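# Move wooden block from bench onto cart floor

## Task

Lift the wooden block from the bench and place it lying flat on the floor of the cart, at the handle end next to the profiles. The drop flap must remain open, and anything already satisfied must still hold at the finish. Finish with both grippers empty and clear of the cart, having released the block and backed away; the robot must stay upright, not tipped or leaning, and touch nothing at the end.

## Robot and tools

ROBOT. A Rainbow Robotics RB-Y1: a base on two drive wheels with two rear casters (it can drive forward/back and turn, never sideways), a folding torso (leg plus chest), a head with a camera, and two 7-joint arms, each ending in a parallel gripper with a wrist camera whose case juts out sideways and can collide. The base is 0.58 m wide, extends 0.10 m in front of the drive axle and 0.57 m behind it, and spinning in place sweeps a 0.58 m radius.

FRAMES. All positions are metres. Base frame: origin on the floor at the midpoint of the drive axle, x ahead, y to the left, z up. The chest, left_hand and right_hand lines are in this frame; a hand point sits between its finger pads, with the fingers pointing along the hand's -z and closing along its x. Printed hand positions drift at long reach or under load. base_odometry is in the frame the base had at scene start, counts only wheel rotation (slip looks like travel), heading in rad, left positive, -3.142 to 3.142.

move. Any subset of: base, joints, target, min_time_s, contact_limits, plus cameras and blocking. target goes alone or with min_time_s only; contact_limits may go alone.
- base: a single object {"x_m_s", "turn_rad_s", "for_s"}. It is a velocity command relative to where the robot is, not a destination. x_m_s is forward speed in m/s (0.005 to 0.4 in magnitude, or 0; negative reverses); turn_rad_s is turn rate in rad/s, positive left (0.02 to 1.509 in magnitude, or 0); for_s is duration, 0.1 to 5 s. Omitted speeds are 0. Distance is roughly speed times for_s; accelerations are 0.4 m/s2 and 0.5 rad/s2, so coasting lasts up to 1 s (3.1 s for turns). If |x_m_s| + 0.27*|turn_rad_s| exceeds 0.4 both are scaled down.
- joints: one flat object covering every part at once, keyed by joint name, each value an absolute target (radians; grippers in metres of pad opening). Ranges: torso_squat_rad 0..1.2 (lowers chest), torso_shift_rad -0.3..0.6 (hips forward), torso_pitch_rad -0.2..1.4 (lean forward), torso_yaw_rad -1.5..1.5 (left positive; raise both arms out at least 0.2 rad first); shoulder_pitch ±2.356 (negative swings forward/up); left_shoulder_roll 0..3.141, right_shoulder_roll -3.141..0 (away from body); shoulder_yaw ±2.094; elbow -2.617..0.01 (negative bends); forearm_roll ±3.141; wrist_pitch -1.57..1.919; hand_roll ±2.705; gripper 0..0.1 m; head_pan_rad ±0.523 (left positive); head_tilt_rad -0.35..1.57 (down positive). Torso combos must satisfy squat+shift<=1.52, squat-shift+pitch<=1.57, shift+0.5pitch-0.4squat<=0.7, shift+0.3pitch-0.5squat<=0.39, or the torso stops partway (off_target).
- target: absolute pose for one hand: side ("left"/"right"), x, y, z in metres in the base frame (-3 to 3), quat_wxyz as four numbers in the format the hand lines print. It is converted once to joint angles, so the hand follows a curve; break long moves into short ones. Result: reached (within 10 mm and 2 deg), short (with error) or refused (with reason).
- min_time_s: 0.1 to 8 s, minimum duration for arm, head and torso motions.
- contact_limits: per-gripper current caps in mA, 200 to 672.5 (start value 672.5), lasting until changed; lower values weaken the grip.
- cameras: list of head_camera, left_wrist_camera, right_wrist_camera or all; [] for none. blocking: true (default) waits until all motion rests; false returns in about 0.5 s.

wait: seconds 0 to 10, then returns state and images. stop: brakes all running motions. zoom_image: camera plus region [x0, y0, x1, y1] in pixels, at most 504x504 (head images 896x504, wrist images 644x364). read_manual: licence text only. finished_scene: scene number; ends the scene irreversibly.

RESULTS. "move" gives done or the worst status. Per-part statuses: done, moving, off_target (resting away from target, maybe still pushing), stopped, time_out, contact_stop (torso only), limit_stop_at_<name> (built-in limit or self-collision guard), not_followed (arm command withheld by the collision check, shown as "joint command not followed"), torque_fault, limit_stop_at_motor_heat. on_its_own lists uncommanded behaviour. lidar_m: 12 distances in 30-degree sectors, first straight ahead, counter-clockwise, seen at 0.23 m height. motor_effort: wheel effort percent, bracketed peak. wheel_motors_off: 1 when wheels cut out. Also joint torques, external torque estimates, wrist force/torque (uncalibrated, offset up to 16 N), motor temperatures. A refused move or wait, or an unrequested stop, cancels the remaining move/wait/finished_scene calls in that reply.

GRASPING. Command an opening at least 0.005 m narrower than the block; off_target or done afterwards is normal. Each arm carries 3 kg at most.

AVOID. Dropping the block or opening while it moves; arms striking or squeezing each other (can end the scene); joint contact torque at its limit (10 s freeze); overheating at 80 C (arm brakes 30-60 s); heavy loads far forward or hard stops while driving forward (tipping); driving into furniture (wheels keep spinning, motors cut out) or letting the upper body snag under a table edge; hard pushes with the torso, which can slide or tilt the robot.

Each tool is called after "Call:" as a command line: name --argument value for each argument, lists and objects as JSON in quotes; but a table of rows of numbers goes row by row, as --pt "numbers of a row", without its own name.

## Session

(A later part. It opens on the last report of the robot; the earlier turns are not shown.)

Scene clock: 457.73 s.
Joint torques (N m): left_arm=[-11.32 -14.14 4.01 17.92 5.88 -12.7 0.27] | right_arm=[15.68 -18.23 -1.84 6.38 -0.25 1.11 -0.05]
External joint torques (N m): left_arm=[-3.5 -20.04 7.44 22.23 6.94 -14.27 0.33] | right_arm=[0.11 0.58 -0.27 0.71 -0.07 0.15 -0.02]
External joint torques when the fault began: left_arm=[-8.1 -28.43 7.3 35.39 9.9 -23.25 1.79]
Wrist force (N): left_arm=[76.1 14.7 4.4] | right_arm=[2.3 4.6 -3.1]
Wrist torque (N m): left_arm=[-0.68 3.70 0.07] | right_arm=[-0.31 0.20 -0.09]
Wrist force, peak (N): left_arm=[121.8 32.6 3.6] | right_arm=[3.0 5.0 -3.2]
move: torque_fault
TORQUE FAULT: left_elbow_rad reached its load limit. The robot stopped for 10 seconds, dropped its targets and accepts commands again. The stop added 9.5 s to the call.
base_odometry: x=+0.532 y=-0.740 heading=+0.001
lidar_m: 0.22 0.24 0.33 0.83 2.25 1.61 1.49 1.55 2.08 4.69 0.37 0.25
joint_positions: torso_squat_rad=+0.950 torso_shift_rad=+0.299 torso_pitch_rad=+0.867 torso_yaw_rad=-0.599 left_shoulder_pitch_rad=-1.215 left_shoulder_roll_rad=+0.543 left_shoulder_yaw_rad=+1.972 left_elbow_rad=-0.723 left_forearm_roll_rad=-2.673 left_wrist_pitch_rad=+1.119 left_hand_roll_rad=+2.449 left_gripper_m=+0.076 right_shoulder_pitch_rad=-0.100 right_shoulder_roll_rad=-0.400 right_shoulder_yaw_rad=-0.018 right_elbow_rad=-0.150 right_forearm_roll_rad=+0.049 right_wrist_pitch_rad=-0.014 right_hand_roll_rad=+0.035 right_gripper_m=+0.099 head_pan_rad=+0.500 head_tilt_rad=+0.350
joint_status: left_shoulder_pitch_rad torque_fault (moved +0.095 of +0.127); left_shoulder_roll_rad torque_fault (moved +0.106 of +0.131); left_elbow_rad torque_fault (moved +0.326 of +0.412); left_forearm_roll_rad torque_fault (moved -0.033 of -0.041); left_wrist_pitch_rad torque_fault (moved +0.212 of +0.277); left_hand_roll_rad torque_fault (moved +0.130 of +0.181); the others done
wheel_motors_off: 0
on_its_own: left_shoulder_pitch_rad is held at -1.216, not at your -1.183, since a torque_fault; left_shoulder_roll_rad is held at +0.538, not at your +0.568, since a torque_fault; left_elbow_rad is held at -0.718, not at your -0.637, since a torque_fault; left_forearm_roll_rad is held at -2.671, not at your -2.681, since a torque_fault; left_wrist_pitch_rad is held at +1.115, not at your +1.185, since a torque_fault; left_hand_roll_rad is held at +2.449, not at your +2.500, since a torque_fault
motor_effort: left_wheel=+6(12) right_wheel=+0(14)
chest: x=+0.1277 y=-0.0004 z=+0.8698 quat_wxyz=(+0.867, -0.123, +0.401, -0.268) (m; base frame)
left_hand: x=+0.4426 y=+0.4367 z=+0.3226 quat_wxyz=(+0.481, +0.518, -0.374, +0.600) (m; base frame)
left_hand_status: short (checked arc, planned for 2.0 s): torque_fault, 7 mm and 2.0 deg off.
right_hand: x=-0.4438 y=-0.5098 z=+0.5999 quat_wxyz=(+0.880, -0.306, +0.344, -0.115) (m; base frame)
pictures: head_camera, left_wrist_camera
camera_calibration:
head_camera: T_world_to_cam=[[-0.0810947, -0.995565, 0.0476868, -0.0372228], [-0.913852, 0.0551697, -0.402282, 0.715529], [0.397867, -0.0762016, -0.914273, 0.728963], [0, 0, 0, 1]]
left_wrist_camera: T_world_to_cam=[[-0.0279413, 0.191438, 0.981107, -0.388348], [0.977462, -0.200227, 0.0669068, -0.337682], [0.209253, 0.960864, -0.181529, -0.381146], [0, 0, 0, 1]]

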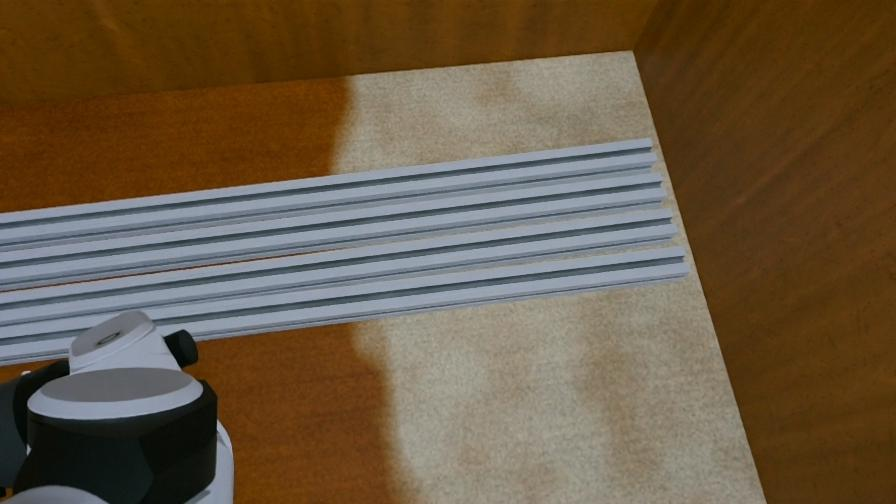

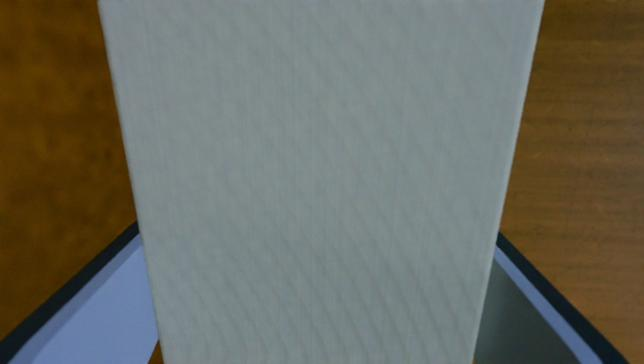

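Call:
move --target '{"side": "left", "x": 0.44, "y": 0.438, "z": 0.332, "quat_wxyz": [0.481, 0.518, -0.374, 0.6]}' --min_time_s 1.5 --cameras '["left_wrist_camera"]'

Scene clock: 470.07 s.
Joint torques (N m): left_arm=[-9.68 2.91 -2.97 -5.24 -1.64 1.98 -1.01] | right_arm=[16.14 -18.3 -1.95 6.48 -0.38 1.09 -0.04]
External joint torques (N m): left_arm=[-1.78 -2.49 0.74 -0.53 -0.56 0.44 -0.95] | right_arm=[0.52 0.55 -0.39 0.81 -0.2 0.13 0]
Wrist force (N): left_arm=[-13.4 2.3 -7.9] | right_arm=[2.8 5.0 -2.8]
Wrist torque (N m): left_arm=[-0.38 -1.07 1.08] | right_arm=[-0.32 0.26 -0.11]
Wrist force, peak (N): left_arm=[76.5 15.7 3.6] | right_arm=[3.2 5.0 -3.4]
move: done
base_odometry: x=+0.532 y=-0.740 heading=+0.001
lidar_m: 0.23 0.25 0.33 0.82 2.25 1.61 1.49 1.54 2.06 4.69 0.38 0.24
joint_positions: torso_squat_rad=+0.950 torso_shift_rad=+0.300 torso_pitch_rad=+0.870 torso_yaw_rad=-0.600 left_shoulder_pitch_rad=-1.238 left_shoulder_roll_rad=+0.503 left_shoulder_yaw_rad=+1.974 left_elbow_rad=-0.828 left_forearm_roll_rad=-2.672 left_wrist_pitch_rad=+1.076 left_hand_roll_rad=+2.423 left_gripper_m=+0.076 right_shoulder_pitch_rad=-0.100 right_shoulder_roll_rad=-0.400 right_shoulder_yaw_rad=-0.018 right_elbow_rad=-0.150 right_forearm_roll_rad=+0.049 right_wrist_pitch_rad=-0.014 right_hand_roll_rad=+0.035 right_gripper_m=+0.099 head_pan_rad=+0.500 head_tilt_rad=+0.350
joint_status: all done
wheel_motors_off: 0
motor_effort: left_wheel=+0(7) right_wheel=+1(3)
chest: x=+0.1288 y=+0.0001 z=+0.8690 quat_wxyz=(+0.866, -0.125, +0.403, -0.268) (m; base frame)
left_hand: x=+0.4394 y=+0.4378 z=+0.3298 quat_wxyz=(+0.479, +0.522, -0.374, +0.598) (m; base frame)
left_hand_status: reached (checked arc, planned for 1.5 s): 2 mm and 0.6 deg off.
right_hand: x=-0.4436 y=-0.5097 z=+0.6018 quat_wxyz=(+0.879, -0.307, +0.345, -0.115) (m; base frame)
pictures: left_wrist_camera
camera_calibration:
left_wrist_camera: T_world_to_cam=[[-0.0230618, 0.183663, 0.982719, -0.394966], [0.978285, -0.19838, 0.0600337, -0.333745], [0.205978, 0.962763, -0.1751, -0.381741], [0, 0, 0, 1]]

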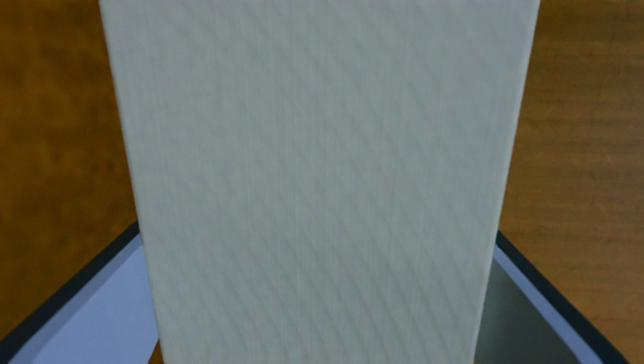

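Call:
move --joints '{"left_gripper_m": 0.085}' --cameras '["left_wrist_camera"]'

Call:
move --joints '{"left_gripper_m": 0.096}' --cameras '["left_wrist_camera"]'

Scene clock: 471.57 s.
Joint torques (N m): left_arm=[-9.08 3.92 -3.31 -5.41 -2.04 3.1 -0.5] | right_arm=[15.93 -18.62 -2.23 6.3 -0.42 1.08 -0.02]
External joint torques (N m): left_arm=[-1.18 -1.47 0.4 -0.7 -0.96 1.56 -0.45] | right_arm=[0.31 0.23 -0.67 0.63 -0.24 0.12 0.02]
Wrist force (N): left_arm=[-16.4 1.1 -7.9] | right_arm=[2.2 4.4 -2.8]
Wrist torque (N m): left_arm=[-0.53 -0.54 0.33] | right_arm=[-0.28 0.12 -0.09]
Wrist force, peak (N): left_arm=[-17.4 1.7 -9.2] | right_arm=[3.0 4.9 -2.9]
move: done
base_odometry: x=+0.532 y=-0.740 heading=+0.001
lidar_m: 0.23 0.26 0.32 0.80 2.24 1.61 1.49 1.54 2.06 4.68 0.37 0.25
joint_positions: torso_squat_rad=+0.950 torso_shift_rad=+0.300 torso_pitch_rad=+0.870 torso_yaw_rad=-0.600 left_shoulder_pitch_rad=-1.238 left_shoulder_roll_rad=+0.502 left_shoulder_yaw_rad=+1.974 left_elbow_rad=-0.828 left_forearm_roll_rad=-2.672 left_wrist_pitch_rad=+1.076 left_hand_roll_rad=+2.423 left_gripper_m=+0.085 right_shoulder_pitch_rad=-0.100 right_shoulder_roll_rad=-0.400 right_shoulder_yaw_rad=-0.018 right_elbow_rad=-0.150 right_forearm_roll_rad=+0.049 right_wrist_pitch_rad=-0.014 right_hand_roll_rad=+0.035 right_gripper_m=+0.099 head_pan_rad=+0.500 head_tilt_rad=+0.350
joint_status: all done
wheel_motors_off: 0
motor_effort: left_wheel=+0(1) right_wheel=+1(3)
chest: x=+0.1288 y=+0.0001 z=+0.8690 quat_wxyz=(+0.866, -0.125, +0.403, -0.268) (m; base frame)
left_hand: x=+0.4394 y=+0.4376 z=+0.3296 quat_wxyz=(+0.479, +0.522, -0.374, +0.598) (m; base frame)
right_hand: x=-0.4436 y=-0.5097 z=+0.6018 quat_wxyz=(+0.879, -0.307, +0.345, -0.115) (m; base frame)
pictures: left_wrist_camera
camera_calibration:
left_wrist_camera: T_world_to_cam=[[-0.0228963, 0.184267, 0.98261, -0.395043], [0.978257, -0.198521, 0.0600232, -0.333682], [0.206129, 0.962619, -0.175715, -0.381423], [0, 0, 0, 1]]

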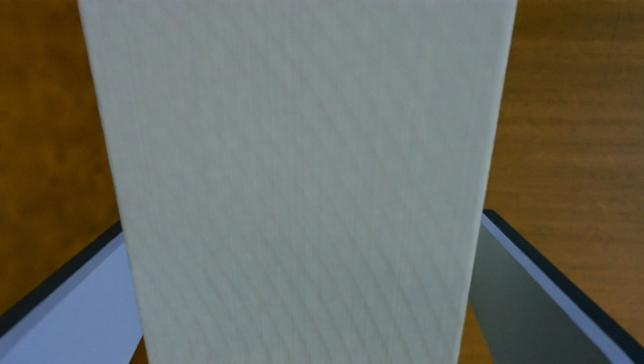

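Scene clock: 472.13 s.
Joint torques (N m): left_arm=[-8.26 1.93 -1.89 0.89 1.02 -4.08 -0.17] | right_arm=[16.37 -18.4 -1.86 6.51 -0.36 1.08 0]
External joint torques (N m): left_arm=[-0.35 -3.5 1.82 5.61 2.09 -5.6 -0.12] | right_arm=[0.77 0.44 -0.29 0.84 -0.18 0.12 0.03]
Wrist force (N): left_arm=[19.5 8.1 8.4] | right_arm=[2.5 4.4 -2.7]
Wrist torque (N m): left_arm=[-0.15 -0.41 0.12] | right_arm=[-0.26 0.19 -0.09]
Wrist force, peak (N): left_arm=[22.0 11.9 11.6] | right_arm=[2.7 5.0 -3.4]
move: done
base_odometry: x=+0.532 y=-0.740 heading=+0.001
lidar_m: 0.24 0.25 0.32 0.82 2.25 1.59 1.50 1.55 2.06 4.68 0.38 0.26
joint_positions: torso_squat_rad=+0.950 torso_shift_rad=+0.300 torso_pitch_rad=+0.869 torso_yaw_rad=-0.600 left_shoulder_pitch_rad=-1.238 left_shoulder_roll_rad=+0.503 left_shoulder_yaw_rad=+1.973 left_elbow_rad=-0.829 left_forearm_roll_rad=-2.672 left_wrist_pitch_rad=+1.078 left_hand_roll_rad=+2.423 left_gripper_m=+0.096 right_shoulder_pitch_rad=-0.100 right_shoulder_roll_rad=-0.400 right_shoulder_yaw_rad=-0.018 right_elbow_rad=-0.150 right_forearm_roll_rad=+0.049 right_wrist_pitch_rad=-0.014 right_hand_roll_rad=+0.035 right_gripper_m=+0.099 head_pan_rad=+0.500 head_tilt_rad=+0.350
joint_status: all done
wheel_motors_off: 0
motor_effort: left_wheel=-3(3) right_wheel=+2(4)
chest: x=+0.1286 y=-0.0001 z=+0.8692 quat_wxyz=(+0.867, -0.124, +0.402, -0.268) (m; base frame)
left_hand: x=+0.4395 y=+0.4382 z=+0.3313 quat_wxyz=(+0.478, +0.523, -0.375, +0.598) (m; base frame)
right_hand: x=-0.4437 y=-0.5097 z=+0.6014 quat_wxyz=(+0.880, -0.306, +0.345, -0.115) (m; base frame)
pictures: left_wrist_camera
camera_calibration:
left_wrist_camera: T_world_to_cam=[[-0.0236037, 0.180515, 0.983289, -0.395082], [0.97844, -0.19769, 0.0597798, -0.334164], [0.205178, 0.9635, -0.171957, -0.382947], [0, 0, 0, 1]]

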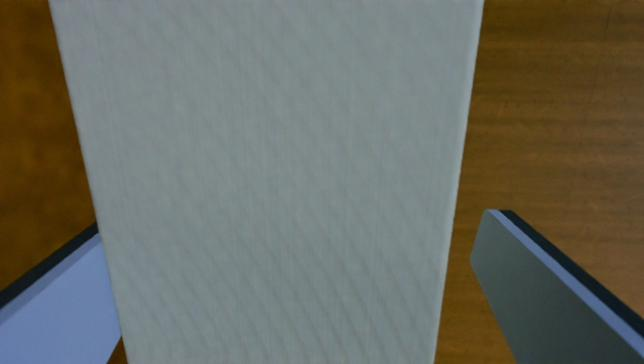

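Call:
move --target '{"side": "left", "x": 0.447, "y": 0.41, "z": 0.334, "quat_wxyz": [0.479, 0.522, -0.374, 0.598]}' --min_time_s 2 --cameras '["left_wrist_camera"]'

Call:
move --target '{"side": "left", "x": 0.452, "y": 0.38, "z": 0.335, "quat_wxyz": [0.479, 0.522, -0.374, 0.598]}' --min_time_s 2 --cameras '["left_wrist_camera", "head_camera"]'

Scene clock: 476.63 s.
Joint torques (N m): left_arm=[-11.34 0.7 -5.42 -4.1 -1.6 2.06 0.12] | right_arm=[15.73 -18.4 -2.21 6.6 -0.24 1.05 -0.04]
External joint torques (N m): left_arm=[-2.34 -3.59 -1.57 0.24 -0.5 0.52 0.18] | right_arm=[0.12 0.45 -0.65 0.92 -0.06 0.09 -0.01]
Wrist force (N): left_arm=[-9.9 1.2 -9.6] | right_arm=[2.4 4.4 -2.9]
Wrist torque (N m): left_arm=[-0.37 -0.55 0.35] | right_arm=[-0.28 0.19 -0.10]
Wrist force, peak (N): left_arm=[18.8 9.5 8.8] | right_arm=[2.8 5.4 -3.0]
move: done
base_odometry: x=+0.532 y=-0.740 heading=+0.001
lidar_m: 0.23 0.24 0.34 0.80 2.24 1.61 1.50 1.53 2.07 4.67 0.37 0.26
joint_positions: torso_squat_rad=+0.950 torso_shift_rad=+0.300 torso_pitch_rad=+0.870 torso_yaw_rad=-0.600 left_shoulder_pitch_rad=-1.278 left_shoulder_roll_rad=+0.456 left_shoulder_yaw_rad=+1.961 left_elbow_rad=-0.842 left_forearm_roll_rad=-2.682 left_wrist_pitch_rad=+1.124 left_hand_roll_rad=+2.426 left_gripper_m=+0.096 right_shoulder_pitch_rad=-0.100 right_shoulder_roll_rad=-0.400 right_shoulder_yaw_rad=-0.018 right_elbow_rad=-0.150 right_forearm_roll_rad=+0.049 right_wrist_pitch_rad=-0.014 right_hand_roll_rad=+0.035 right_gripper_m=+0.099 head_pan_rad=+0.500 head_tilt_rad=+0.350
joint_status: all done
wheel_motors_off: 0
motor_effort: left_wheel=-1(2) right_wheel=+3(4)
chest: x=+0.1287 y=+0.0000 z=+0.8691 quat_wxyz=(+0.866, -0.124, +0.403, -0.268) (m; base frame)
left_hand: x=+0.4465 y=+0.4105 z=+0.3337 quat_wxyz=(+0.479, +0.523, -0.374, +0.598) (m; base frame)
left_hand_status: reached (checked arc, planned for 2.0 s): 1 mm and 0.1 deg off.
right_hand: x=-0.4436 y=-0.5097 z=+0.6016 quat_wxyz=(+0.880, -0.307, +0.345, -0.115) (m; base frame)
pictures: left_wrist_camera
camera_calibration:
left_wrist_camera: T_world_to_cam=[[-0.0230706, 0.183406, 0.982766, -0.393452], [0.978419, -0.197765, 0.0598759, -0.346609], [0.205338, 0.962939, -0.174886, -0.356124], [0, 0, 0, 1]]

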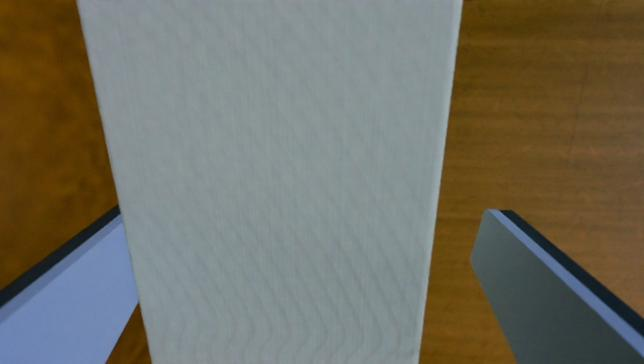

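Scene clock: 478.97 s.
Joint torques (N m): left_arm=[-10.22 1.55 -4.36 -2.48 -1.53 1.74 0.21] | right_arm=[16.37 -18.78 -1.94 6.35 -0.28 0.95 -0.01]
External joint torques (N m): left_arm=[-0.19 -1.62 -0.5 1.33 -0.43 0.18 0.27] | right_arm=[0.76 0.07 -0.38 0.67 -0.1 0 0.03]
Wrist force (N): left_arm=[-6.8 1.7 -3.1] | right_arm=[2.3 4.8 -2.6]
Wrist torque (N m): left_arm=[-0.31 -0.31 0.21] | right_arm=[-0.32 0.17 -0.08]
Wrist force, peak (N): left_arm=[-14.4 -0.2 -8.7] | right_arm=[2.7 5.0 -3.0]
move: done
base_odometry: x=+0.532 y=-0.740 heading=+0.001
lidar_m: 0.24 0.25 0.33 0.82 2.23 1.60 1.50 1.52 2.06 4.69 0.37 0.25
joint_positions: torso_squat_rad=+0.950 torso_shift_rad=+0.300 torso_pitch_rad=+0.870 torso_yaw_rad=-0.600 left_shoulder_pitch_rad=-1.309 left_shoulder_roll_rad=+0.415 left_shoulder_yaw_rad=+1.950 left_elbow_rad=-0.824 left_forearm_roll_rad=-2.694 left_wrist_pitch_rad=+1.191 left_hand_roll_rad=+2.444 left_gripper_m=+0.096 right_shoulder_pitch_rad=-0.100 right_shoulder_roll_rad=-0.400 right_shoulder_yaw_rad=-0.018 right_elbow_rad=-0.150 right_forearm_roll_rad=+0.049 right_wrist_pitch_rad=-0.014 right_hand_roll_rad=+0.035 right_gripper_m=+0.099 head_pan_rad=+0.500 head_tilt_rad=+0.350
joint_status: all done
wheel_motors_off: 0
motor_effort: left_wheel=-2(3) right_wheel=+3(5)
chest: x=+0.1288 y=+0.0001 z=+0.8690 quat_wxyz=(+0.866, -0.125, +0.403, -0.268) (m; base frame)
left_hand: x=+0.4519 y=+0.3801 z=+0.3349 quat_wxyz=(+0.479, +0.522, -0.374, +0.598) (m; base frame)
left_hand_status: reached (checked arc, planned for 2.0 s): 0 mm and 0.0 deg off.
right_hand: x=-0.4436 y=-0.5097 z=+0.6017 quat_wxyz=(+0.879, -0.307, +0.345, -0.115) (m; base frame)
pictures: head_camera, left_wrist_camera
camera_calibration:
head_camera: T_world_to_cam=[[-0.08116, -0.995466, 0.0495991, -0.0382614], [-0.915089, 0.0547006, -0.399524, 0.713998], [0.395, -0.077813, -0.91538, 0.729179], [0, 0, 0, 1]]
left_wrist_camera: T_world_to_cam=[[-0.0236694, 0.183709, 0.982696, -0.388847], [0.978289, -0.198182, 0.0606123, -0.35797], [0.205888, 0.962795, -0.17503, -0.327896], [0, 0, 0, 1]]

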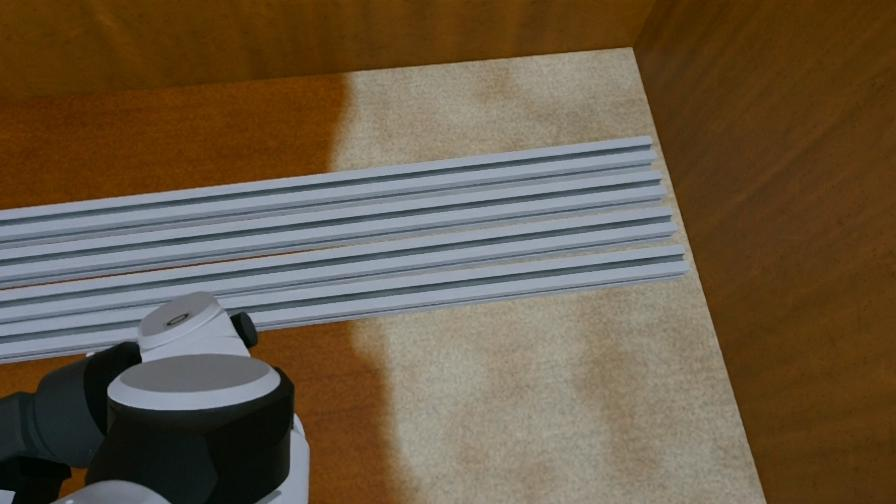

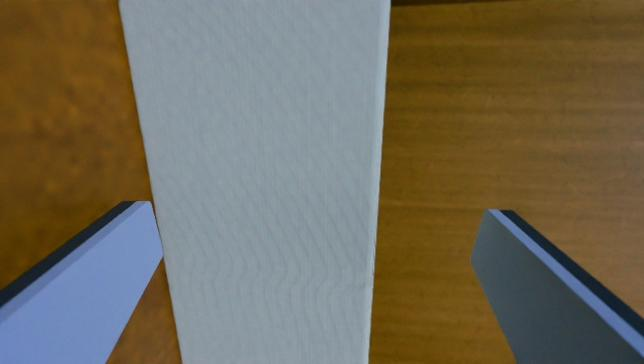

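Call:
move --target '{"side": "left", "x": 0.46, "y": 0.31, "z": 0.345, "quat_wxyz": [0.479, 0.522, -0.374, 0.598]}' --min_time_s 2 --cameras '["left_wrist_camera"]'

Call:
zoom_image --camera "left_wrist_camera" --region '[0, 0, 480, 364]'

Scene clock: 482.73 s.
Joint torques (N m): left_arm=[-12.24 -0.9 -4.49 -1.58 -1.38 1.76 0.26] | right_arm=[16.09 -18.53 -1.98 6.34 -0.35 1.08 0]
External joint torques (N m): left_arm=[-0.01 -1.51 -0.62 1.04 -0.29 0.15 0.31] | right_arm=[0.48 0.31 -0.42 0.67 -0.17 0.12 0.03]
Wrist force (N): left_arm=[-5.9 1.9 -2.7] | right_arm=[2.4 5.1 -2.7]
Wrist torque (N m): left_arm=[-0.38 -0.20 0.16] | right_arm=[-0.33 0.20 -0.10]
Wrist force, peak (N): left_arm=[-7.3 1.8 -3.1] | right_arm=[2.8 4.9 -3.2]
move: done
base_odometry: x=+0.532 y=-0.740 heading=+0.001
lidar_m: 0.22 0.24 0.32 0.82 2.26 1.59 1.50 1.53 2.06 4.69 0.38 0.25
joint_positions: torso_squat_rad=+0.950 torso_shift_rad=+0.300 torso_pitch_rad=+0.870 torso_yaw_rad=-0.600 left_shoulder_pitch_rad=-1.382 left_shoulder_roll_rad=+0.317 left_shoulder_yaw_rad=+1.932 left_elbow_rad=-0.790 left_forearm_roll_rad=-2.716 left_wrist_pitch_rad=+1.343 left_hand_roll_rad=+2.480 left_gripper_m=+0.096 right_shoulder_pitch_rad=-0.100 right_shoulder_roll_rad=-0.400 right_shoulder_yaw_rad=-0.018 right_elbow_rad=-0.150 right_forearm_roll_rad=+0.049 right_wrist_pitch_rad=-0.014 right_hand_roll_rad=+0.035 right_gripper_m=+0.099 head_pan_rad=+0.500 head_tilt_rad=+0.350
joint_status: all done
wheel_motors_off: 0
motor_effort: left_wheel=-2(3) right_wheel=+3(5)
chest: x=+0.1288 y=+0.0001 z=+0.8690 quat_wxyz=(+0.866, -0.125, +0.403, -0.268) (m; base frame)
left_hand: x=+0.4599 y=+0.3102 z=+0.3450 quat_wxyz=(+0.479, +0.522, -0.374, +0.598) (m; base frame)
left_hand_status: reached (checked arc, planned for 2.0 s): 0 mm and 0.0 deg off.
right_hand: x=-0.4436 y=-0.5097 z=+0.6017 quat_wxyz=(+0.879, -0.307, +0.345, -0.115) (m; base frame)
pictures: left_wrist_camera
camera_calibration:
left_wrist_camera: T_world_to_cam=[[-0.023775, 0.183859, 0.982665, -0.385691], [0.978247, -0.19834, 0.060778, -0.380294], [0.206077, 0.962734, -0.175144, -0.260513], [0, 0, 0, 1]]

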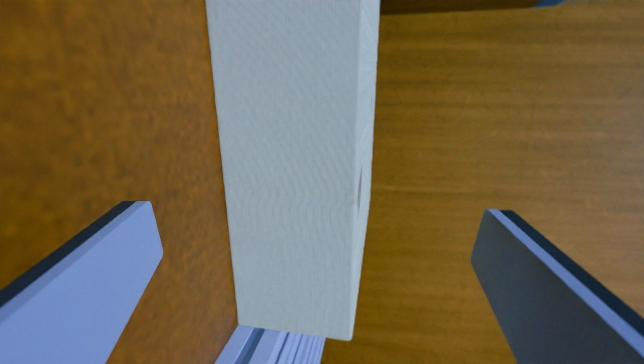

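Scaled by 1.050 from the camera's 644x364 image, which has a finer 1265x715 frame.

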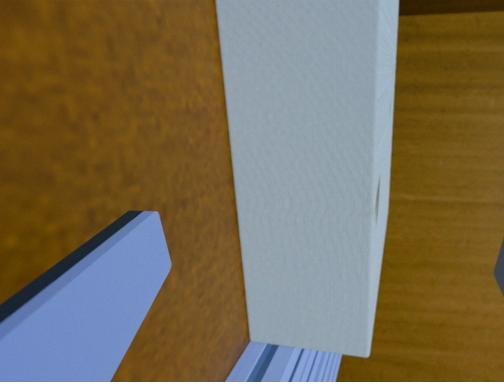

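Call:
move --target '{"side": "left", "x": 0.47, "y": 0.29, "z": 0.43, "quat_wxyz": [0.5592, 0.4328, -0.2680, 0.6544]}' --min_time_s 2 --cameras '[]'

Call:
move --target '{"side": "left", "x": 0.5, "y": 0.3, "z": 0.56, "quat_wxyz": [0.634, 0.3133, -0.1674, 0.687]}' --min_time_s 2.5 --cameras '["head_camera", "left_wrist_camera"]'

Scene clock: 485.07 s.
Joint torques (N m): left_arm=[-11.93 -1.07 -4.24 -1.36 -1.5 1.87 0.23] | right_arm=[16.16 -18.63 -1.9 6.39 -0.32 1 -0.14]
External joint torques (N m): left_arm=[0.3 -1.68 -0.37 1.25 -0.42 0.27 0.28] | right_arm=[0.55 0.22 -0.34 0.71 -0.14 0.04 -0.1]
Wrist force (N): left_arm=[-6.6 2.4 -3.1] | right_arm=[3.0 4.5 -2.8]
Wrist torque (N m): left_arm=[-0.46 -0.29 0.18] | right_arm=[-0.32 0.26 -0.09]
Wrist force, peak (N): left_arm=[-7.1 2.6 -3.0] | right_arm=[2.9 5.0 -2.9]
move: refused
base_odometry: x=+0.532 y=-0.740 heading=+0.001
lidar_m: 0.23 0.24 0.33 0.83 2.26 1.61 1.49 1.55 2.08 4.68 0.37 0.26
joint_positions: torso_squat_rad=+0.950 torso_shift_rad=+0.300 torso_pitch_rad=+0.870 torso_yaw_rad=-0.600 left_shoulder_pitch_rad=-1.382 left_shoulder_roll_rad=+0.317 left_shoulder_yaw_rad=+1.932 left_elbow_rad=-0.790 left_forearm_roll_rad=-2.716 left_wrist_pitch_rad=+1.343 left_hand_roll_rad=+2.480 left_gripper_m=+0.096 right_shoulder_pitch_rad=-0.100 right_shoulder_roll_rad=-0.400 right_shoulder_yaw_rad=-0.018 right_elbow_rad=-0.150 right_forearm_roll_rad=+0.049 right_wrist_pitch_rad=-0.014 right_hand_roll_rad=+0.035 right_gripper_m=+0.099 head_pan_rad=+0.500 head_tilt_rad=+0.350
wheel_motors_off: 0
motor_effort: left_wheel=-1(3) right_wheel=+3(4)
chest: x=+0.1288 y=+0.0001 z=+0.8690 quat_wxyz=(+0.866, -0.125, +0.403, -0.268) (m; base frame)
left_hand: x=+0.4599 y=+0.3102 z=+0.3450 quat_wxyz=(+0.479, +0.522, -0.374, +0.598) (m; base frame)
left_hand_status: refused: the posture found for that pose stands 9 mm from the chest (limit 10 mm). Nothing moved. The solve starts from where the arm stands: from another posture it may find a clear one.
right_hand: x=-0.4436 y=-0.5097 z=+0.6017 quat_wxyz=(+0.879, -0.307, +0.345, -0.115) (m; base frame)
pictures: none

not run: a stop that you did not command came earlier in this reply.

Call:
move --target '{"side": "left", "x": 0.49, "y": 0.33, "z": 0.41, "quat_wxyz": [0.5193, 0.4799, -0.3239, 0.6285]}' --min_time_s 2 --cameras '["head_camera", "left_wrist_camera"]'

Scene clock: 488.23 s.
Joint torques (N m): left_arm=[-13.45 -1.29 -5.05 -4.49 -1.14 0.84 -0.3] | right_arm=[16.23 -18.53 -1.99 6.42 -0.27 1.05 0.09]
External joint torques (N m): left_arm=[0.73 -0.84 1.65 -0.27 0.07 -0.28 -0.25] | right_arm=[0.61 0.32 -0.42 0.75 -0.09 0.09 0.12]
Wrist force (N): left_arm=[-6.3 1.3 -3.2] | right_arm=[2.6 4.6 -2.9]
Wrist torque (N m): left_arm=[-0.33 -0.29 0.14] | right_arm=[-0.30 0.19 -0.09]
Wrist force, peak (N): left_arm=[-7.1 1.8 -4.2] | right_arm=[2.9 5.3 -2.6]
move: done
base_odometry: x=+0.532 y=-0.740 heading=+0.001
lidar_m: 0.23 0.25 0.34 0.81 2.23 1.61 1.48 1.53 2.07 4.68 0.36 0.26
joint_positions: torso_squat_rad=+0.950 torso_shift_rad=+0.300 torso_pitch_rad=+0.870 torso_yaw_rad=-0.600 left_shoulder_pitch_rad=-1.657 left_shoulder_roll_rad=+0.155 left_shoulder_yaw_rad=+1.961 left_elbow_rad=-1.411 left_forearm_roll_rad=-2.644 left_wrist_pitch_rad=+0.943 left_hand_roll_rad=+2.115 left_gripper_m=+0.096 right_shoulder_pitch_rad=-0.100 right_shoulder_roll_rad=-0.400 right_shoulder_yaw_rad=-0.018 right_elbow_rad=-0.150 right_forearm_roll_rad=+0.049 right_wrist_pitch_rad=-0.014 right_hand_roll_rad=+0.035 right_gripper_m=+0.099 head_pan_rad=+0.500 head_tilt_rad=+0.350
joint_status: all done
wheel_motors_off: 0
motor_effort: left_wheel=-2(3) right_wheel=+3(5)
chest: x=+0.1288 y=+0.0001 z=+0.8690 quat_wxyz=(+0.866, -0.125, +0.403, -0.268) (m; base frame)
left_hand: x=+0.4902 y=+0.3300 z=+0.4101 quat_wxyz=(+0.519, +0.480, -0.324, +0.628) (m; base frame)
left_hand_status: reached (checked arc, planned for 2.0 s): 0 mm and 0.0 deg off.
right_hand: x=-0.4436 y=-0.5097 z=+0.6017 quat_wxyz=(+0.879, -0.307, +0.345, -0.115) (m; base frame)
pictures: head_camera, left_wrist_camera
camera_calibration:
head_camera: T_world_to_cam=[[-0.0811673, -0.995465, 0.0496076, -0.0382679], [-0.915089, 0.0547039, -0.399525, 0.713999], [0.394999, -0.0778237, -0.915379, 0.729179], [0, 0, 0, 1]]
left_wrist_camera: T_world_to_cam=[[-0.0283854, 0.34226, 0.939176, -0.484744], [0.97821, -0.183805, 0.0965484, -0.429397], [0.20567, 0.921452, -0.329585, -0.197232], [0, 0, 0, 1]]

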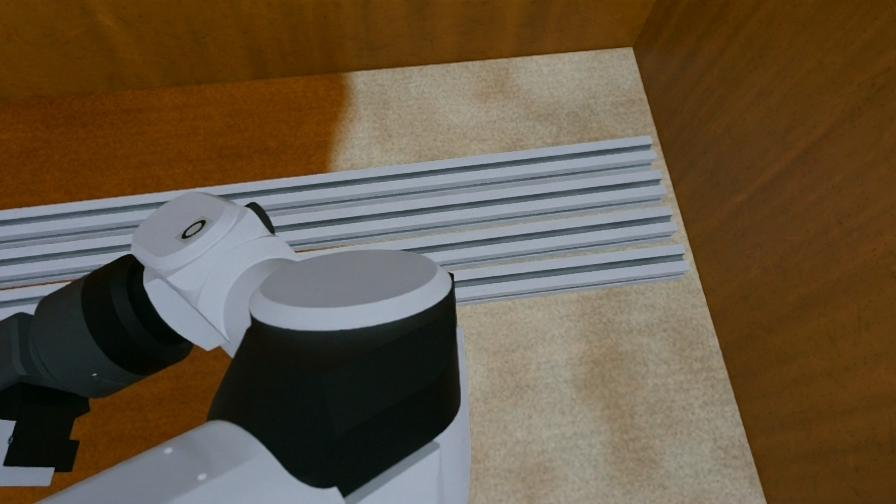

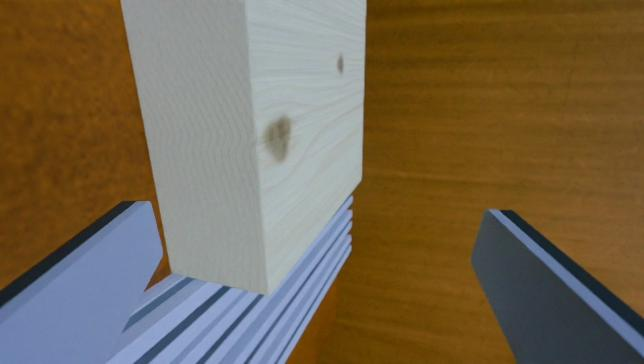

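Call:
move --target '{"side": "left", "x": 0.51, "y": 0.34, "z": 0.5, "quat_wxyz": [0.5592, 0.4328, -0.2680, 0.6544]}' --min_time_s 2 --cameras '["left_wrist_camera"]'

Call:
move --target '{"side": "left", "x": 0.52, "y": 0.36, "z": 0.6, "quat_wxyz": [0.634, 0.3133, -0.1674, 0.687]}' --min_time_s 2 --cameras '["head_camera", "left_wrist_camera"]'

Scene clock: 492.07 s.
Joint torques (N m): left_arm=[-15.13 -2.9 -6.96 -3.81 -0.93 0.08 -0.35] | right_arm=[16.26 -18.46 -2.13 6.58 -0.34 1.01 0]
External joint torques (N m): left_arm=[0.5 -1.1 1.61 -0.41 0.13 -0.38 -0.31] | right_arm=[0.65 0.38 -0.56 0.9 -0.16 0.05 0.03]
Wrist force (N): left_arm=[-6.1 2.1 -5.2] | right_arm=[2.3 4.7 -2.8]
Wrist torque (N m): left_arm=[-0.45 -0.30 0.13] | right_arm=[-0.29 0.17 -0.11]
Wrist force, peak (N): left_arm=[-6.6 2.0 -4.8] | right_arm=[2.5 5.3 -3.1]
move: done
base_odometry: x=+0.532 y=-0.740 heading=+0.001
lidar_m: 0.24 0.24 0.34 0.81 2.24 1.61 1.50 1.53 2.07 4.68 0.38 0.24
joint_positions: torso_squat_rad=+0.950 torso_shift_rad=+0.300 torso_pitch_rad=+0.870 torso_yaw_rad=-0.600 left_shoulder_pitch_rad=-2.014 left_shoulder_roll_rad=+0.094 left_shoulder_yaw_rad=+1.970 left_elbow_rad=-1.839 left_forearm_roll_rad=-2.576 left_wrist_pitch_rad=+0.709 left_hand_roll_rad=+1.696 left_gripper_m=+0.096 right_shoulder_pitch_rad=-0.100 right_shoulder_roll_rad=-0.400 right_shoulder_yaw_rad=-0.018 right_elbow_rad=-0.150 right_forearm_roll_rad=+0.049 right_wrist_pitch_rad=-0.014 right_hand_roll_rad=+0.035 right_gripper_m=+0.099 head_pan_rad=+0.500 head_tilt_rad=+0.350
joint_status: all done
wheel_motors_off: 0
motor_effort: left_wheel=-2(3) right_wheel=+3(4)
chest: x=+0.1288 y=+0.0001 z=+0.8690 quat_wxyz=(+0.866, -0.125, +0.403, -0.268) (m; base frame)
left_hand: x=+0.5101 y=+0.3400 z=+0.5002 quat_wxyz=(+0.558, +0.434, -0.269, +0.654) (m; base frame)
left_hand_status: reached (checked arc, planned for 2.0 s): 0 mm and 0.2 deg off.
right_hand: x=-0.4436 y=-0.5097 z=+0.6017 quat_wxyz=(+0.879, -0.307, +0.345, -0.115) (m; base frame)
pictures: left_wrist_camera
camera_calibration:
left_wrist_camera: T_world_to_cam=[[-0.0285006, 0.497839, 0.866801, -0.588876], [0.978304, -0.164123, 0.126429, -0.477452], [0.205203, 0.851599, -0.48236, -0.0804612], [0, 0, 0, 1]]

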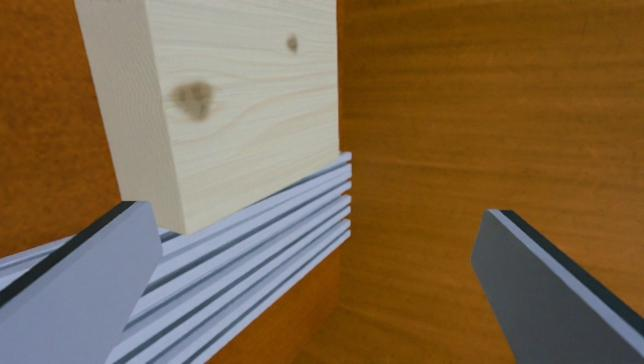

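Scene clock: 494.40 s.
Joint torques (N m): left_arm=[-14.32 -3.12 -10.08 -0.56 -0.6 -0.7 -0.31] | right_arm=[15.93 -18.71 -1.76 6.44 -0.28 1.05 0.02]
External joint torques (N m): left_arm=[0.68 0.29 -0.41 -0.21 0.11 0.08 -0.28] | right_arm=[0.32 0.13 -0.2 0.76 -0.1 0.09 0.06]
Wrist force (N): left_arm=[-4.3 0.6 -6.5] | right_arm=[2.5 4.9 -2.8]
Wrist torque (N m): left_arm=[-0.26 -0.14 0.15] | right_arm=[-0.30 0.23 -0.06]
Wrist force, peak (N): left_arm=[-4.8 1.3 -7.4] | right_arm=[2.9 5.1 -3.4]
move: done
base_odometry: x=+0.532 y=-0.740 heading=+0.001
lidar_m: 0.24 0.24 0.33 0.81 2.25 1.61 1.49 1.55 2.07 4.70 0.36 0.25
joint_positions: torso_squat_rad=+0.950 torso_shift_rad=+0.300 torso_pitch_rad=+0.870 torso_yaw_rad=-0.600 left_shoulder_pitch_rad=-2.356 left_shoulder_roll_rad=+0.122 left_shoulder_yaw_rad=+1.701 left_elbow_rad=-2.150 left_forearm_roll_rad=-2.152 left_wrist_pitch_rad=+0.733 left_hand_roll_rad=+0.748 left_gripper_m=+0.096 right_shoulder_pitch_rad=-0.100 right_shoulder_roll_rad=-0.400 right_shoulder_yaw_rad=-0.018 right_elbow_rad=-0.150 right_forearm_roll_rad=+0.049 right_wrist_pitch_rad=-0.014 right_hand_roll_rad=+0.035 right_gripper_m=+0.099 head_pan_rad=+0.500 head_tilt_rad=+0.350
joint_status: all done
wheel_motors_off: 0
motor_effort: left_wheel=-3(3) right_wheel=+4(5)
chest: x=+0.1288 y=+0.0001 z=+0.8690 quat_wxyz=(+0.866, -0.125, +0.403, -0.268) (m; base frame)
left_hand: x=+0.5210 y=+0.3597 z=+0.5999 quat_wxyz=(+0.632, +0.316, -0.170, +0.686) (m; base frame)
left_hand_status: reached (checked arc, planned for 2.0 s): 1 mm and 0.5 deg off.
right_hand: x=-0.4436 y=-0.5097 z=+0.6017 quat_wxyz=(+0.879, -0.307, +0.345, -0.115) (m; base frame)
pictures: head_camera, left_wrist_camera
camera_calibration:
head_camera: T_world_to_cam=[[-0.0811689, -0.995465, 0.0496094, -0.0382693], [-0.915089, 0.0547047, -0.399525, 0.713999], [0.394999, -0.077826, -0.915379, 0.729179], [0, 0, 0, 1]]
left_wrist_camera: T_world_to_cam=[[-0.0278169, 0.761973, 0.647011, -0.648347], [0.967014, -0.143438, 0.210499, -0.549447], [0.253201, 0.631524, -0.732849, 0.153063], [0, 0, 0, 1]]

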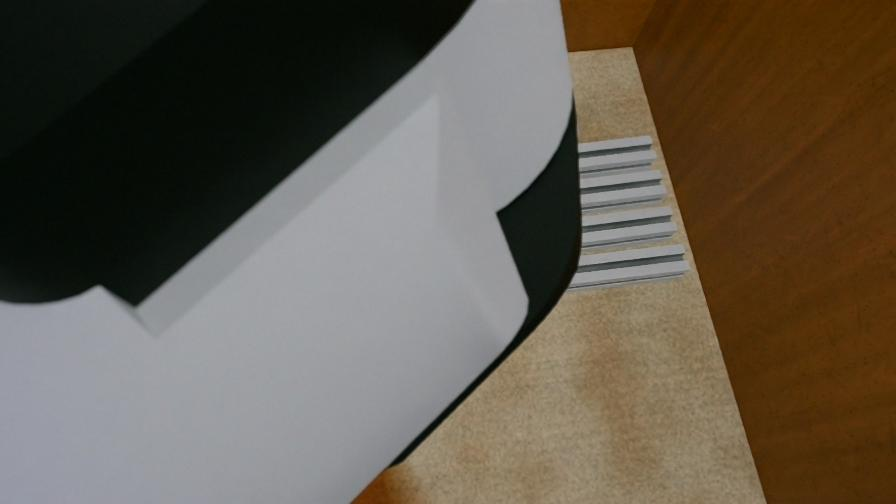

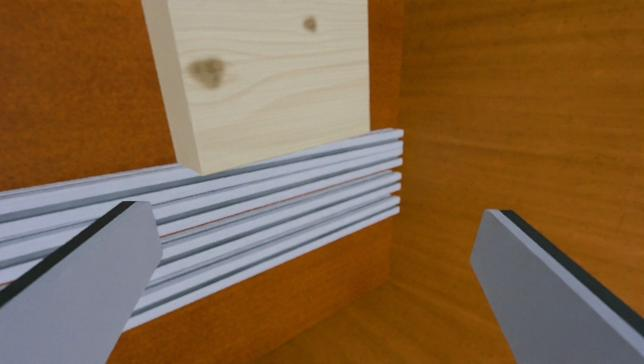

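Call:
move --joints '{"torso_squat_rad": 0.4, "torso_shift_rad": 0.2}' --min_time_s 2 --cameras '["head_camera", "left_wrist_camera"]'

Scene clock: 498.37 s.
Joint torques (N m): left_arm=[-13.95 -3.2 -9.84 -0.6 -0.45 -0.79 -0.19] | right_arm=[15.79 -18.59 -1.54 6.3 -0.32 1.08 -0.12]
External joint torques (N m): left_arm=[1.05 0.21 -0.16 -0.25 0.26 -0.01 -0.16] | right_arm=[0.18 0.25 0.02 0.63 -0.14 0.13 -0.09]
Wrist force (N): left_arm=[-3.9 1.2 -6.6] | right_arm=[3.0 4.8 -2.8]
Wrist torque (N m): left_arm=[-0.35 -0.13 0.14] | right_arm=[-0.31 0.29 -0.10]
Wrist force, peak (N): left_arm=[-4.7 2.0 -7.3] | right_arm=[2.3 5.6 -3.4]
move: done
base_odometry: x=+0.532 y=-0.740 heading=+0.001
lidar_m: 0.23 0.25 0.32 0.82 2.26 1.61 1.49 1.55 2.07 4.67 0.37 0.25
joint_positions: torso_squat_rad=+0.400 torso_shift_rad=+0.200 torso_pitch_rad=+0.870 torso_yaw_rad=-0.600 left_shoulder_pitch_rad=-2.356 left_shoulder_roll_rad=+0.122 left_shoulder_yaw_rad=+1.701 left_elbow_rad=-2.150 left_forearm_roll_rad=-2.152 left_wrist_pitch_rad=+0.733 left_hand_roll_rad=+0.748 left_gripper_m=+0.096 right_shoulder_pitch_rad=-0.100 right_shoulder_roll_rad=-0.400 right_shoulder_yaw_rad=-0.018 right_elbow_rad=-0.150 right_forearm_roll_rad=+0.049 right_wrist_pitch_rad=-0.014 right_hand_roll_rad=+0.035 right_gripper_m=+0.099 head_pan_rad=+0.500 head_tilt_rad=+0.350
joint_status: all done
wheel_motors_off: 0
motor_effort: left_wheel=-2(5) right_wheel=+6(7)
chest: x=+0.1365 y=+0.0001 z=+1.1120 quat_wxyz=(+0.866, -0.125, +0.403, -0.268) (m; base frame)
left_hand: x=+0.5287 y=+0.3598 z=+0.8429 quat_wxyz=(+0.632, +0.316, -0.170, +0.686) (m; base frame)
right_hand: x=-0.4359 y=-0.5096 z=+0.8446 quat_wxyz=(+0.879, -0.307, +0.345, -0.115) (m; base frame)
pictures: head_camera, left_wrist_camera
camera_calibration:
head_camera: T_world_to_cam=[[-0.0811714, -0.995465, 0.0496061, -0.0496677], [-0.915073, 0.0547052, -0.399561, 0.81815], [0.395036, -0.0778261, -0.915363, 0.94847], [0, 0, 0, 1]]
left_wrist_camera: T_world_to_cam=[[-0.0279394, 0.761963, 0.647018, -0.805294], [0.966996, -0.143387, 0.210617, -0.608175], [0.253256, 0.631548, -0.732808, 0.329059], [0, 0, 0, 1]]

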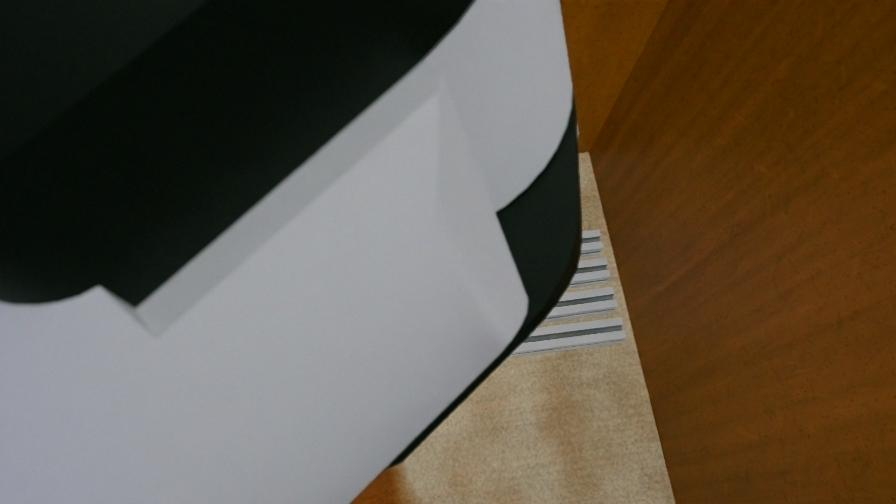

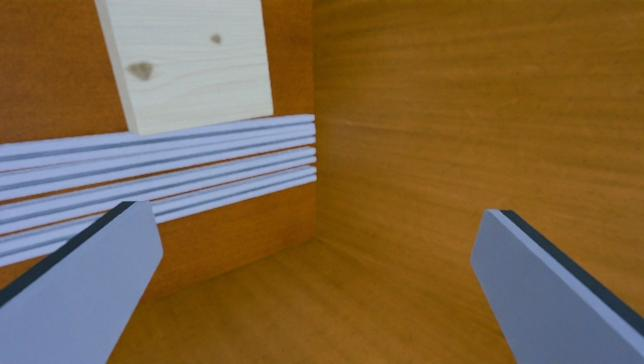

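Call:
move --base '{"x_m_s": -0.2, "for_s": 2.0}' --cameras '["left_wrist_camera"]'

Call:
move --joints '{"torso_yaw_rad": 0.0, "head_pan_rad": 0.3, "head_tilt_rad": 0.0}' --min_time_s 2 --cameras '["head_camera"]'

Call:
move --base '{"x_m_s": -0.2, "for_s": 1.0}' --cameras '["head_camera"]'

Scene clock: 503.63 s.
Joint torques (N m): left_arm=[-13.69 -3.34 -9.52 -0.25 -0.71 -0.98 -0.23] | right_arm=[16.34 -18.94 -2.08 6.37 -0.3 1.06 0.04]
External joint torques (N m): left_arm=[1.31 0.06 0.16 0.09 -0.01 -0.2 -0.2] | right_arm=[0.73 -0.1 -0.52 0.7 -0.12 0.1 0.08]
Wrist force (N): left_arm=[-4.5 1.7 -6.0] | right_arm=[2.4 4.1 -2.9]
Wrist torque (N m): left_arm=[-0.41 -0.19 0.11] | right_arm=[-0.22 0.19 -0.07]
Wrist force, peak (N): left_arm=[-5.2 1.6 -7.2] | right_arm=[2.5 4.9 -3.6]
move: done
base_odometry: x=+0.132 y=-0.741 heading=+0.000
lidar_m: 0.63 0.66 0.86 5.06 1.68 1.17 1.10 1.12 1.51 3.86 2.12 0.67
base_status: done (sent for 2 of 2 s)
joint_positions: torso_squat_rad=+0.400 torso_shift_rad=+0.200 torso_pitch_rad=+0.870 torso_yaw_rad=-0.600 left_shoulder_pitch_rad=-2.356 left_shoulder_roll_rad=+0.122 left_shoulder_yaw_rad=+1.701 left_elbow_rad=-2.150 left_forearm_roll_rad=-2.152 left_wrist_pitch_rad=+0.733 left_hand_roll_rad=+0.748 left_gripper_m=+0.096 right_shoulder_pitch_rad=-0.100 right_shoulder_roll_rad=-0.400 right_shoulder_yaw_rad=-0.018 right_elbow_rad=-0.150 right_forearm_roll_rad=+0.049 right_wrist_pitch_rad=-0.014 right_hand_roll_rad=+0.035 right_gripper_m=+0.099 head_pan_rad=+0.500 head_tilt_rad=+0.350
wheel_motors_off: 0
motor_effort: left_wheel=-16(30) right_wheel=+16(36)
chest: x=+0.1365 y=+0.0001 z=+1.1120 quat_wxyz=(+0.866, -0.125, +0.403, -0.268) (m; base frame)
left_hand: x=+0.5287 y=+0.3598 z=+0.8429 quat_wxyz=(+0.632, +0.316, -0.170, +0.686) (m; base frame)
right_hand: x=-0.4359 y=-0.5096 z=+0.8446 quat_wxyz=(+0.879, -0.307, +0.345, -0.115) (m; base frame)
pictures: left_wrist_camera
camera_calibration:
left_wrist_camera: T_world_to_cam=[[-0.028058, 0.761949, 0.647029, -0.805268], [0.967006, -0.14327, 0.21065, -0.60824], [0.253205, 0.631591, -0.732789, 0.329078], [0, 0, 0, 1]]

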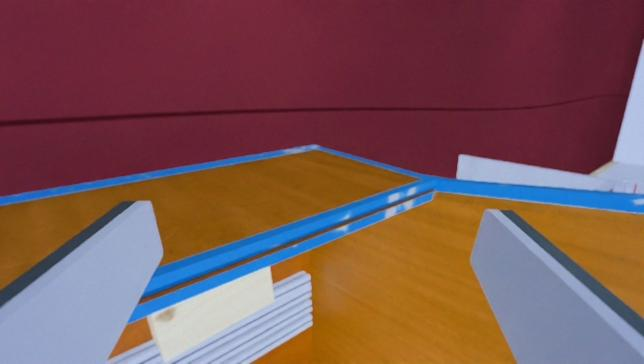

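Scene clock: 505.93 s.
Joint torques (N m): left_arm=[-13.32 3.09 -10.47 -1.03 -0.8 -1.47 -0.14] | right_arm=[19.28 -7.01 -1.52 7.85 -0.25 1.2 -0.11]
External joint torques (N m): left_arm=[0.99 -1.03 0.01 0.08 -0.01 -0.11 -0.09] | right_arm=[0.6 0.59 -0.69 0.95 -0.09 0.11 -0.07]
Wrist force (N): left_arm=[-5.9 2.5 -4.2] | right_arm=[2.9 2.1 -3.6]
Wrist torque (N m): left_arm=[-0.44 -0.21 0.17] | right_arm=[-0.15 0.24 -0.06]
Wrist force, peak (N): left_arm=[-5.0 1.4 -7.1] | right_arm=[2.8 4.3 -3.2]
move: done
base_odometry: x=+0.132 y=-0.741 heading=+0.000
lidar_m: 0.63 0.66 0.86 5.05 1.65 1.18 1.08 1.14 1.51 3.84 2.12 0.67
joint_positions: torso_squat_rad=+0.400 torso_shift_rad=+0.200 torso_pitch_rad=+0.870 torso_yaw_rad=+0.000 left_shoulder_pitch_rad=-2.356 left_shoulder_roll_rad=+0.122 left_shoulder_yaw_rad=+1.701 left_elbow_rad=-2.150 left_forearm_roll_rad=-2.152 left_wrist_pitch_rad=+0.733 left_hand_roll_rad=+0.748 left_gripper_m=+0.096 right_shoulder_pitch_rad=-0.100 right_shoulder_roll_rad=-0.400 right_shoulder_yaw_rad=-0.018 right_elbow_rad=-0.150 right_forearm_roll_rad=+0.049 right_wrist_pitch_rad=-0.014 right_hand_roll_rad=+0.035 right_gripper_m=+0.099 head_pan_rad=+0.300 head_tilt_rad=+0.000
joint_status: all done
wheel_motors_off: 0
motor_effort: left_wheel=-18(18) right_wheel=+17(19)
chest: x=+0.1365 y=+0.0001 z=+1.1120 quat_wxyz=(+0.907, +0.000, +0.421, +0.000) (m; base frame)
left_hand: x=+0.3460 y=+0.5559 z=+1.0594 quat_wxyz=(+0.402, +0.478, -0.257, +0.738) (m; base frame)
right_hand: x=-0.2317 y=-0.5137 z=+0.6027 quat_wxyz=(+0.931, -0.160, +0.297, +0.136) (m; base frame)
pictures: head_camera
camera_calibration:
head_camera: T_world_to_cam=[[0.183325, -0.949161, -0.255902, 0.256731], [-0.7327, 0.0416221, -0.679277, 1.10563], [0.655395, 0.312027, -0.68782, 0.588148], [0, 0, 0, 1]]

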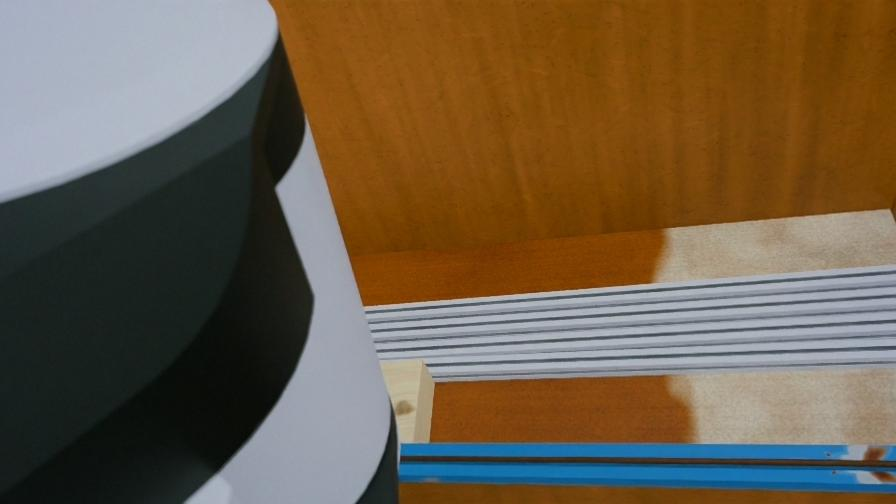

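Scene clock: 507.97 s.
Joint torques (N m): left_arm=[-13.16 3.32 -10.19 -0.98 -0.76 -1.42 -0.35] | right_arm=[19.39 -7.03 -1.23 7.79 -0.39 1.21 -0.11]
External joint torques (N m): left_arm=[1.15 -0.8 0.3 0.13 0.02 -0.06 -0.3] | right_arm=[0.72 0.57 -0.39 0.9 -0.23 0.12 -0.08]
Wrist force (N): left_arm=[-6.3 2.8 -3.8] | right_arm=[2.6 1.9 -4.1]
Wrist torque (N m): left_arm=[-0.44 -0.26 0.18] | right_arm=[-0.12 0.20 -0.07]
Wrist force, peak (N): left_arm=[-7.0 2.8 -5.4] | right_arm=[3.2 2.4 -4.4]
move: done
base_odometry: x=-0.068 y=-0.741 heading=-0.002
lidar_m: 0.84 0.87 1.12 4.11 1.36 0.97 0.88 0.92 1.25 3.12 2.43 0.88
base_status: done (sent for 1 of 1 s)
joint_positions: torso_squat_rad=+0.400 torso_shift_rad=+0.200 torso_pitch_rad=+0.870 torso_yaw_rad=+0.000 left_shoulder_pitch_rad=-2.356 left_shoulder_roll_rad=+0.122 left_shoulder_yaw_rad=+1.701 left_elbow_rad=-2.150 left_forearm_roll_rad=-2.152 left_wrist_pitch_rad=+0.733 left_hand_roll_rad=+0.748 left_gripper_m=+0.096 right_shoulder_pitch_rad=-0.100 right_shoulder_roll_rad=-0.400 right_shoulder_yaw_rad=-0.018 right_elbow_rad=-0.150 right_forearm_roll_rad=+0.049 right_wrist_pitch_rad=-0.014 right_hand_roll_rad=+0.035 right_gripper_m=+0.099 head_pan_rad=+0.300 head_tilt_rad=+0.000
wheel_motors_off: 0
motor_effort: left_wheel=-16(37) right_wheel=+13(32)
chest: x=+0.1365 y=+0.0001 z=+1.1119 quat_wxyz=(+0.907, +0.000, +0.421, +0.000) (m; base frame)
left_hand: x=+0.3460 y=+0.5559 z=+1.0593 quat_wxyz=(+0.402, +0.478, -0.257, +0.738) (m; base frame)
right_hand: x=-0.2317 y=-0.5136 z=+0.6026 quat_wxyz=(+0.931, -0.160, +0.297, +0.136) (m; base frame)
pictures: head_camera
camera_calibration:
head_camera: T_world_to_cam=[[0.183305, -0.949163, -0.255908, 0.256732], [-0.732742, 0.0416215, -0.679233, 1.1056], [0.655354, 0.312021, -0.687862, 0.588168], [0, 0, 0, 1]]

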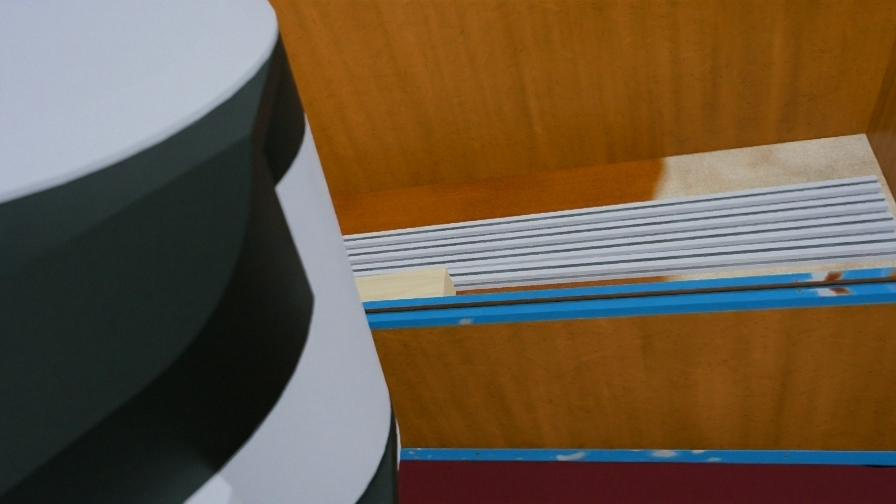

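Call:
move --joints '{"torso_pitch_rad": 0.3, "torso_shift_rad": 0.0, "left_shoulder_pitch_rad": -0.6, "left_shoulder_roll_rad": 0.5, "left_shoulder_yaw_rad": 0.3, "left_elbow_rad": -1.2, "left_forearm_roll_rad": 0, "left_wrist_pitch_rad": 0, "left_hand_roll_rad": 0, "head_pan_rad": 0.4, "head_tilt_rad": 0.4}' --min_time_s 3 --cameras '["head_camera"]'

Call:
zoom_image --camera "head_camera" --region '[150, 50, 600, 350]'

Scene clock: 512.60 s.
Joint torques (N m): left_arm=[-15.41 12.18 3.93 -9.69 -0.09 -2.3 -0.19] | right_arm=[4.67 -11.03 -1.35 2.3 -0.16 0.18 -0.05]
External joint torques (N m): left_arm=[0.11 -1.42 -0.07 0.39 -0.15 -0.44 -0.15] | right_arm=[0.58 0.08 -0.52 0.61 -0.11 0.11 -0.04]
Wrist force (N): left_arm=[-6.4 0.0 -1.4] | right_arm=[-0.3 3.0 -5.3]
Wrist torque (N m): left_arm=[-0.23 -0.28 0.11] | right_arm=[-0.17 0.06 -0.08]
Wrist force, peak (N): left_arm=[-7.0 3.6 -4.3] | right_arm=[0.0 3.4 -5.5]
move: done
base_odometry: x=-0.068 y=-0.741 heading=-0.002
lidar_m: 0.83 0.87 1.15 4.13 1.36 0.97 0.90 0.92 1.24 3.11 2.41 0.89
joint_positions: torso_squat_rad=+0.400 torso_shift_rad=+0.000 torso_pitch_rad=+0.300 torso_yaw_rad=+0.000 left_shoulder_pitch_rad=-0.600 left_shoulder_roll_rad=+0.500 left_shoulder_yaw_rad=+0.300 left_elbow_rad=-1.200 left_forearm_roll_rad=+0.000 left_wrist_pitch_rad=+0.000 left_hand_roll_rad=+0.000 left_gripper_m=+0.096 right_shoulder_pitch_rad=-0.100 right_shoulder_roll_rad=-0.400 right_shoulder_yaw_rad=-0.018 right_elbow_rad=-0.150 right_forearm_roll_rad=+0.049 right_wrist_pitch_rad=-0.014 right_hand_roll_rad=+0.035 right_gripper_m=+0.099 head_pan_rad=+0.400 head_tilt_rad=+0.400
joint_status: all done
wheel_motors_off: 0
motor_effort: left_wheel=-16(18) right_wheel=+15(18)
chest: x=-0.1366 y=+0.0001 z=+1.2208 quat_wxyz=(+0.989, +0.000, +0.149, +0.000) (m; base frame)
left_hand: x=+0.4768 y=+0.4592 z=+1.0723 quat_wxyz=(+0.686, +0.213, -0.694, -0.049) (m; base frame)
right_hand: x=-0.1718 y=-0.5136 z=+0.5934 quat_wxyz=(+0.977, -0.192, +0.024, +0.085) (m; base frame)
pictures: head_camera
camera_calibration:
head_camera: T_world_to_cam=[[0.369909, -0.917472, -0.146333, 0.225674], [-0.583811, -0.10702, -0.804805, 1.14982], [0.722725, 0.383135, -0.575218, 0.794346], [0, 0, 0, 1]]

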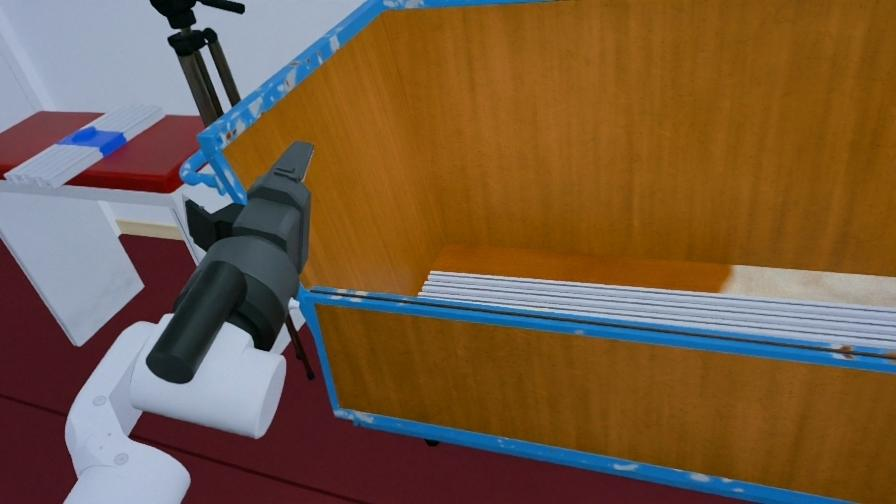

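Scaled by 1.120 from the camera's 896x504 image, which has a finer 1280x720 frame.

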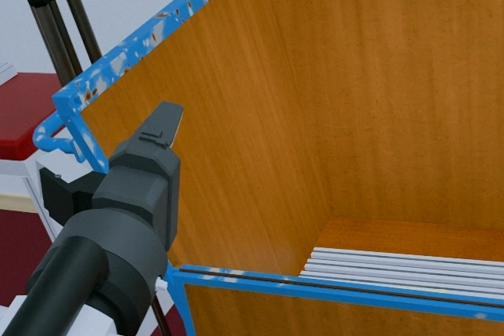

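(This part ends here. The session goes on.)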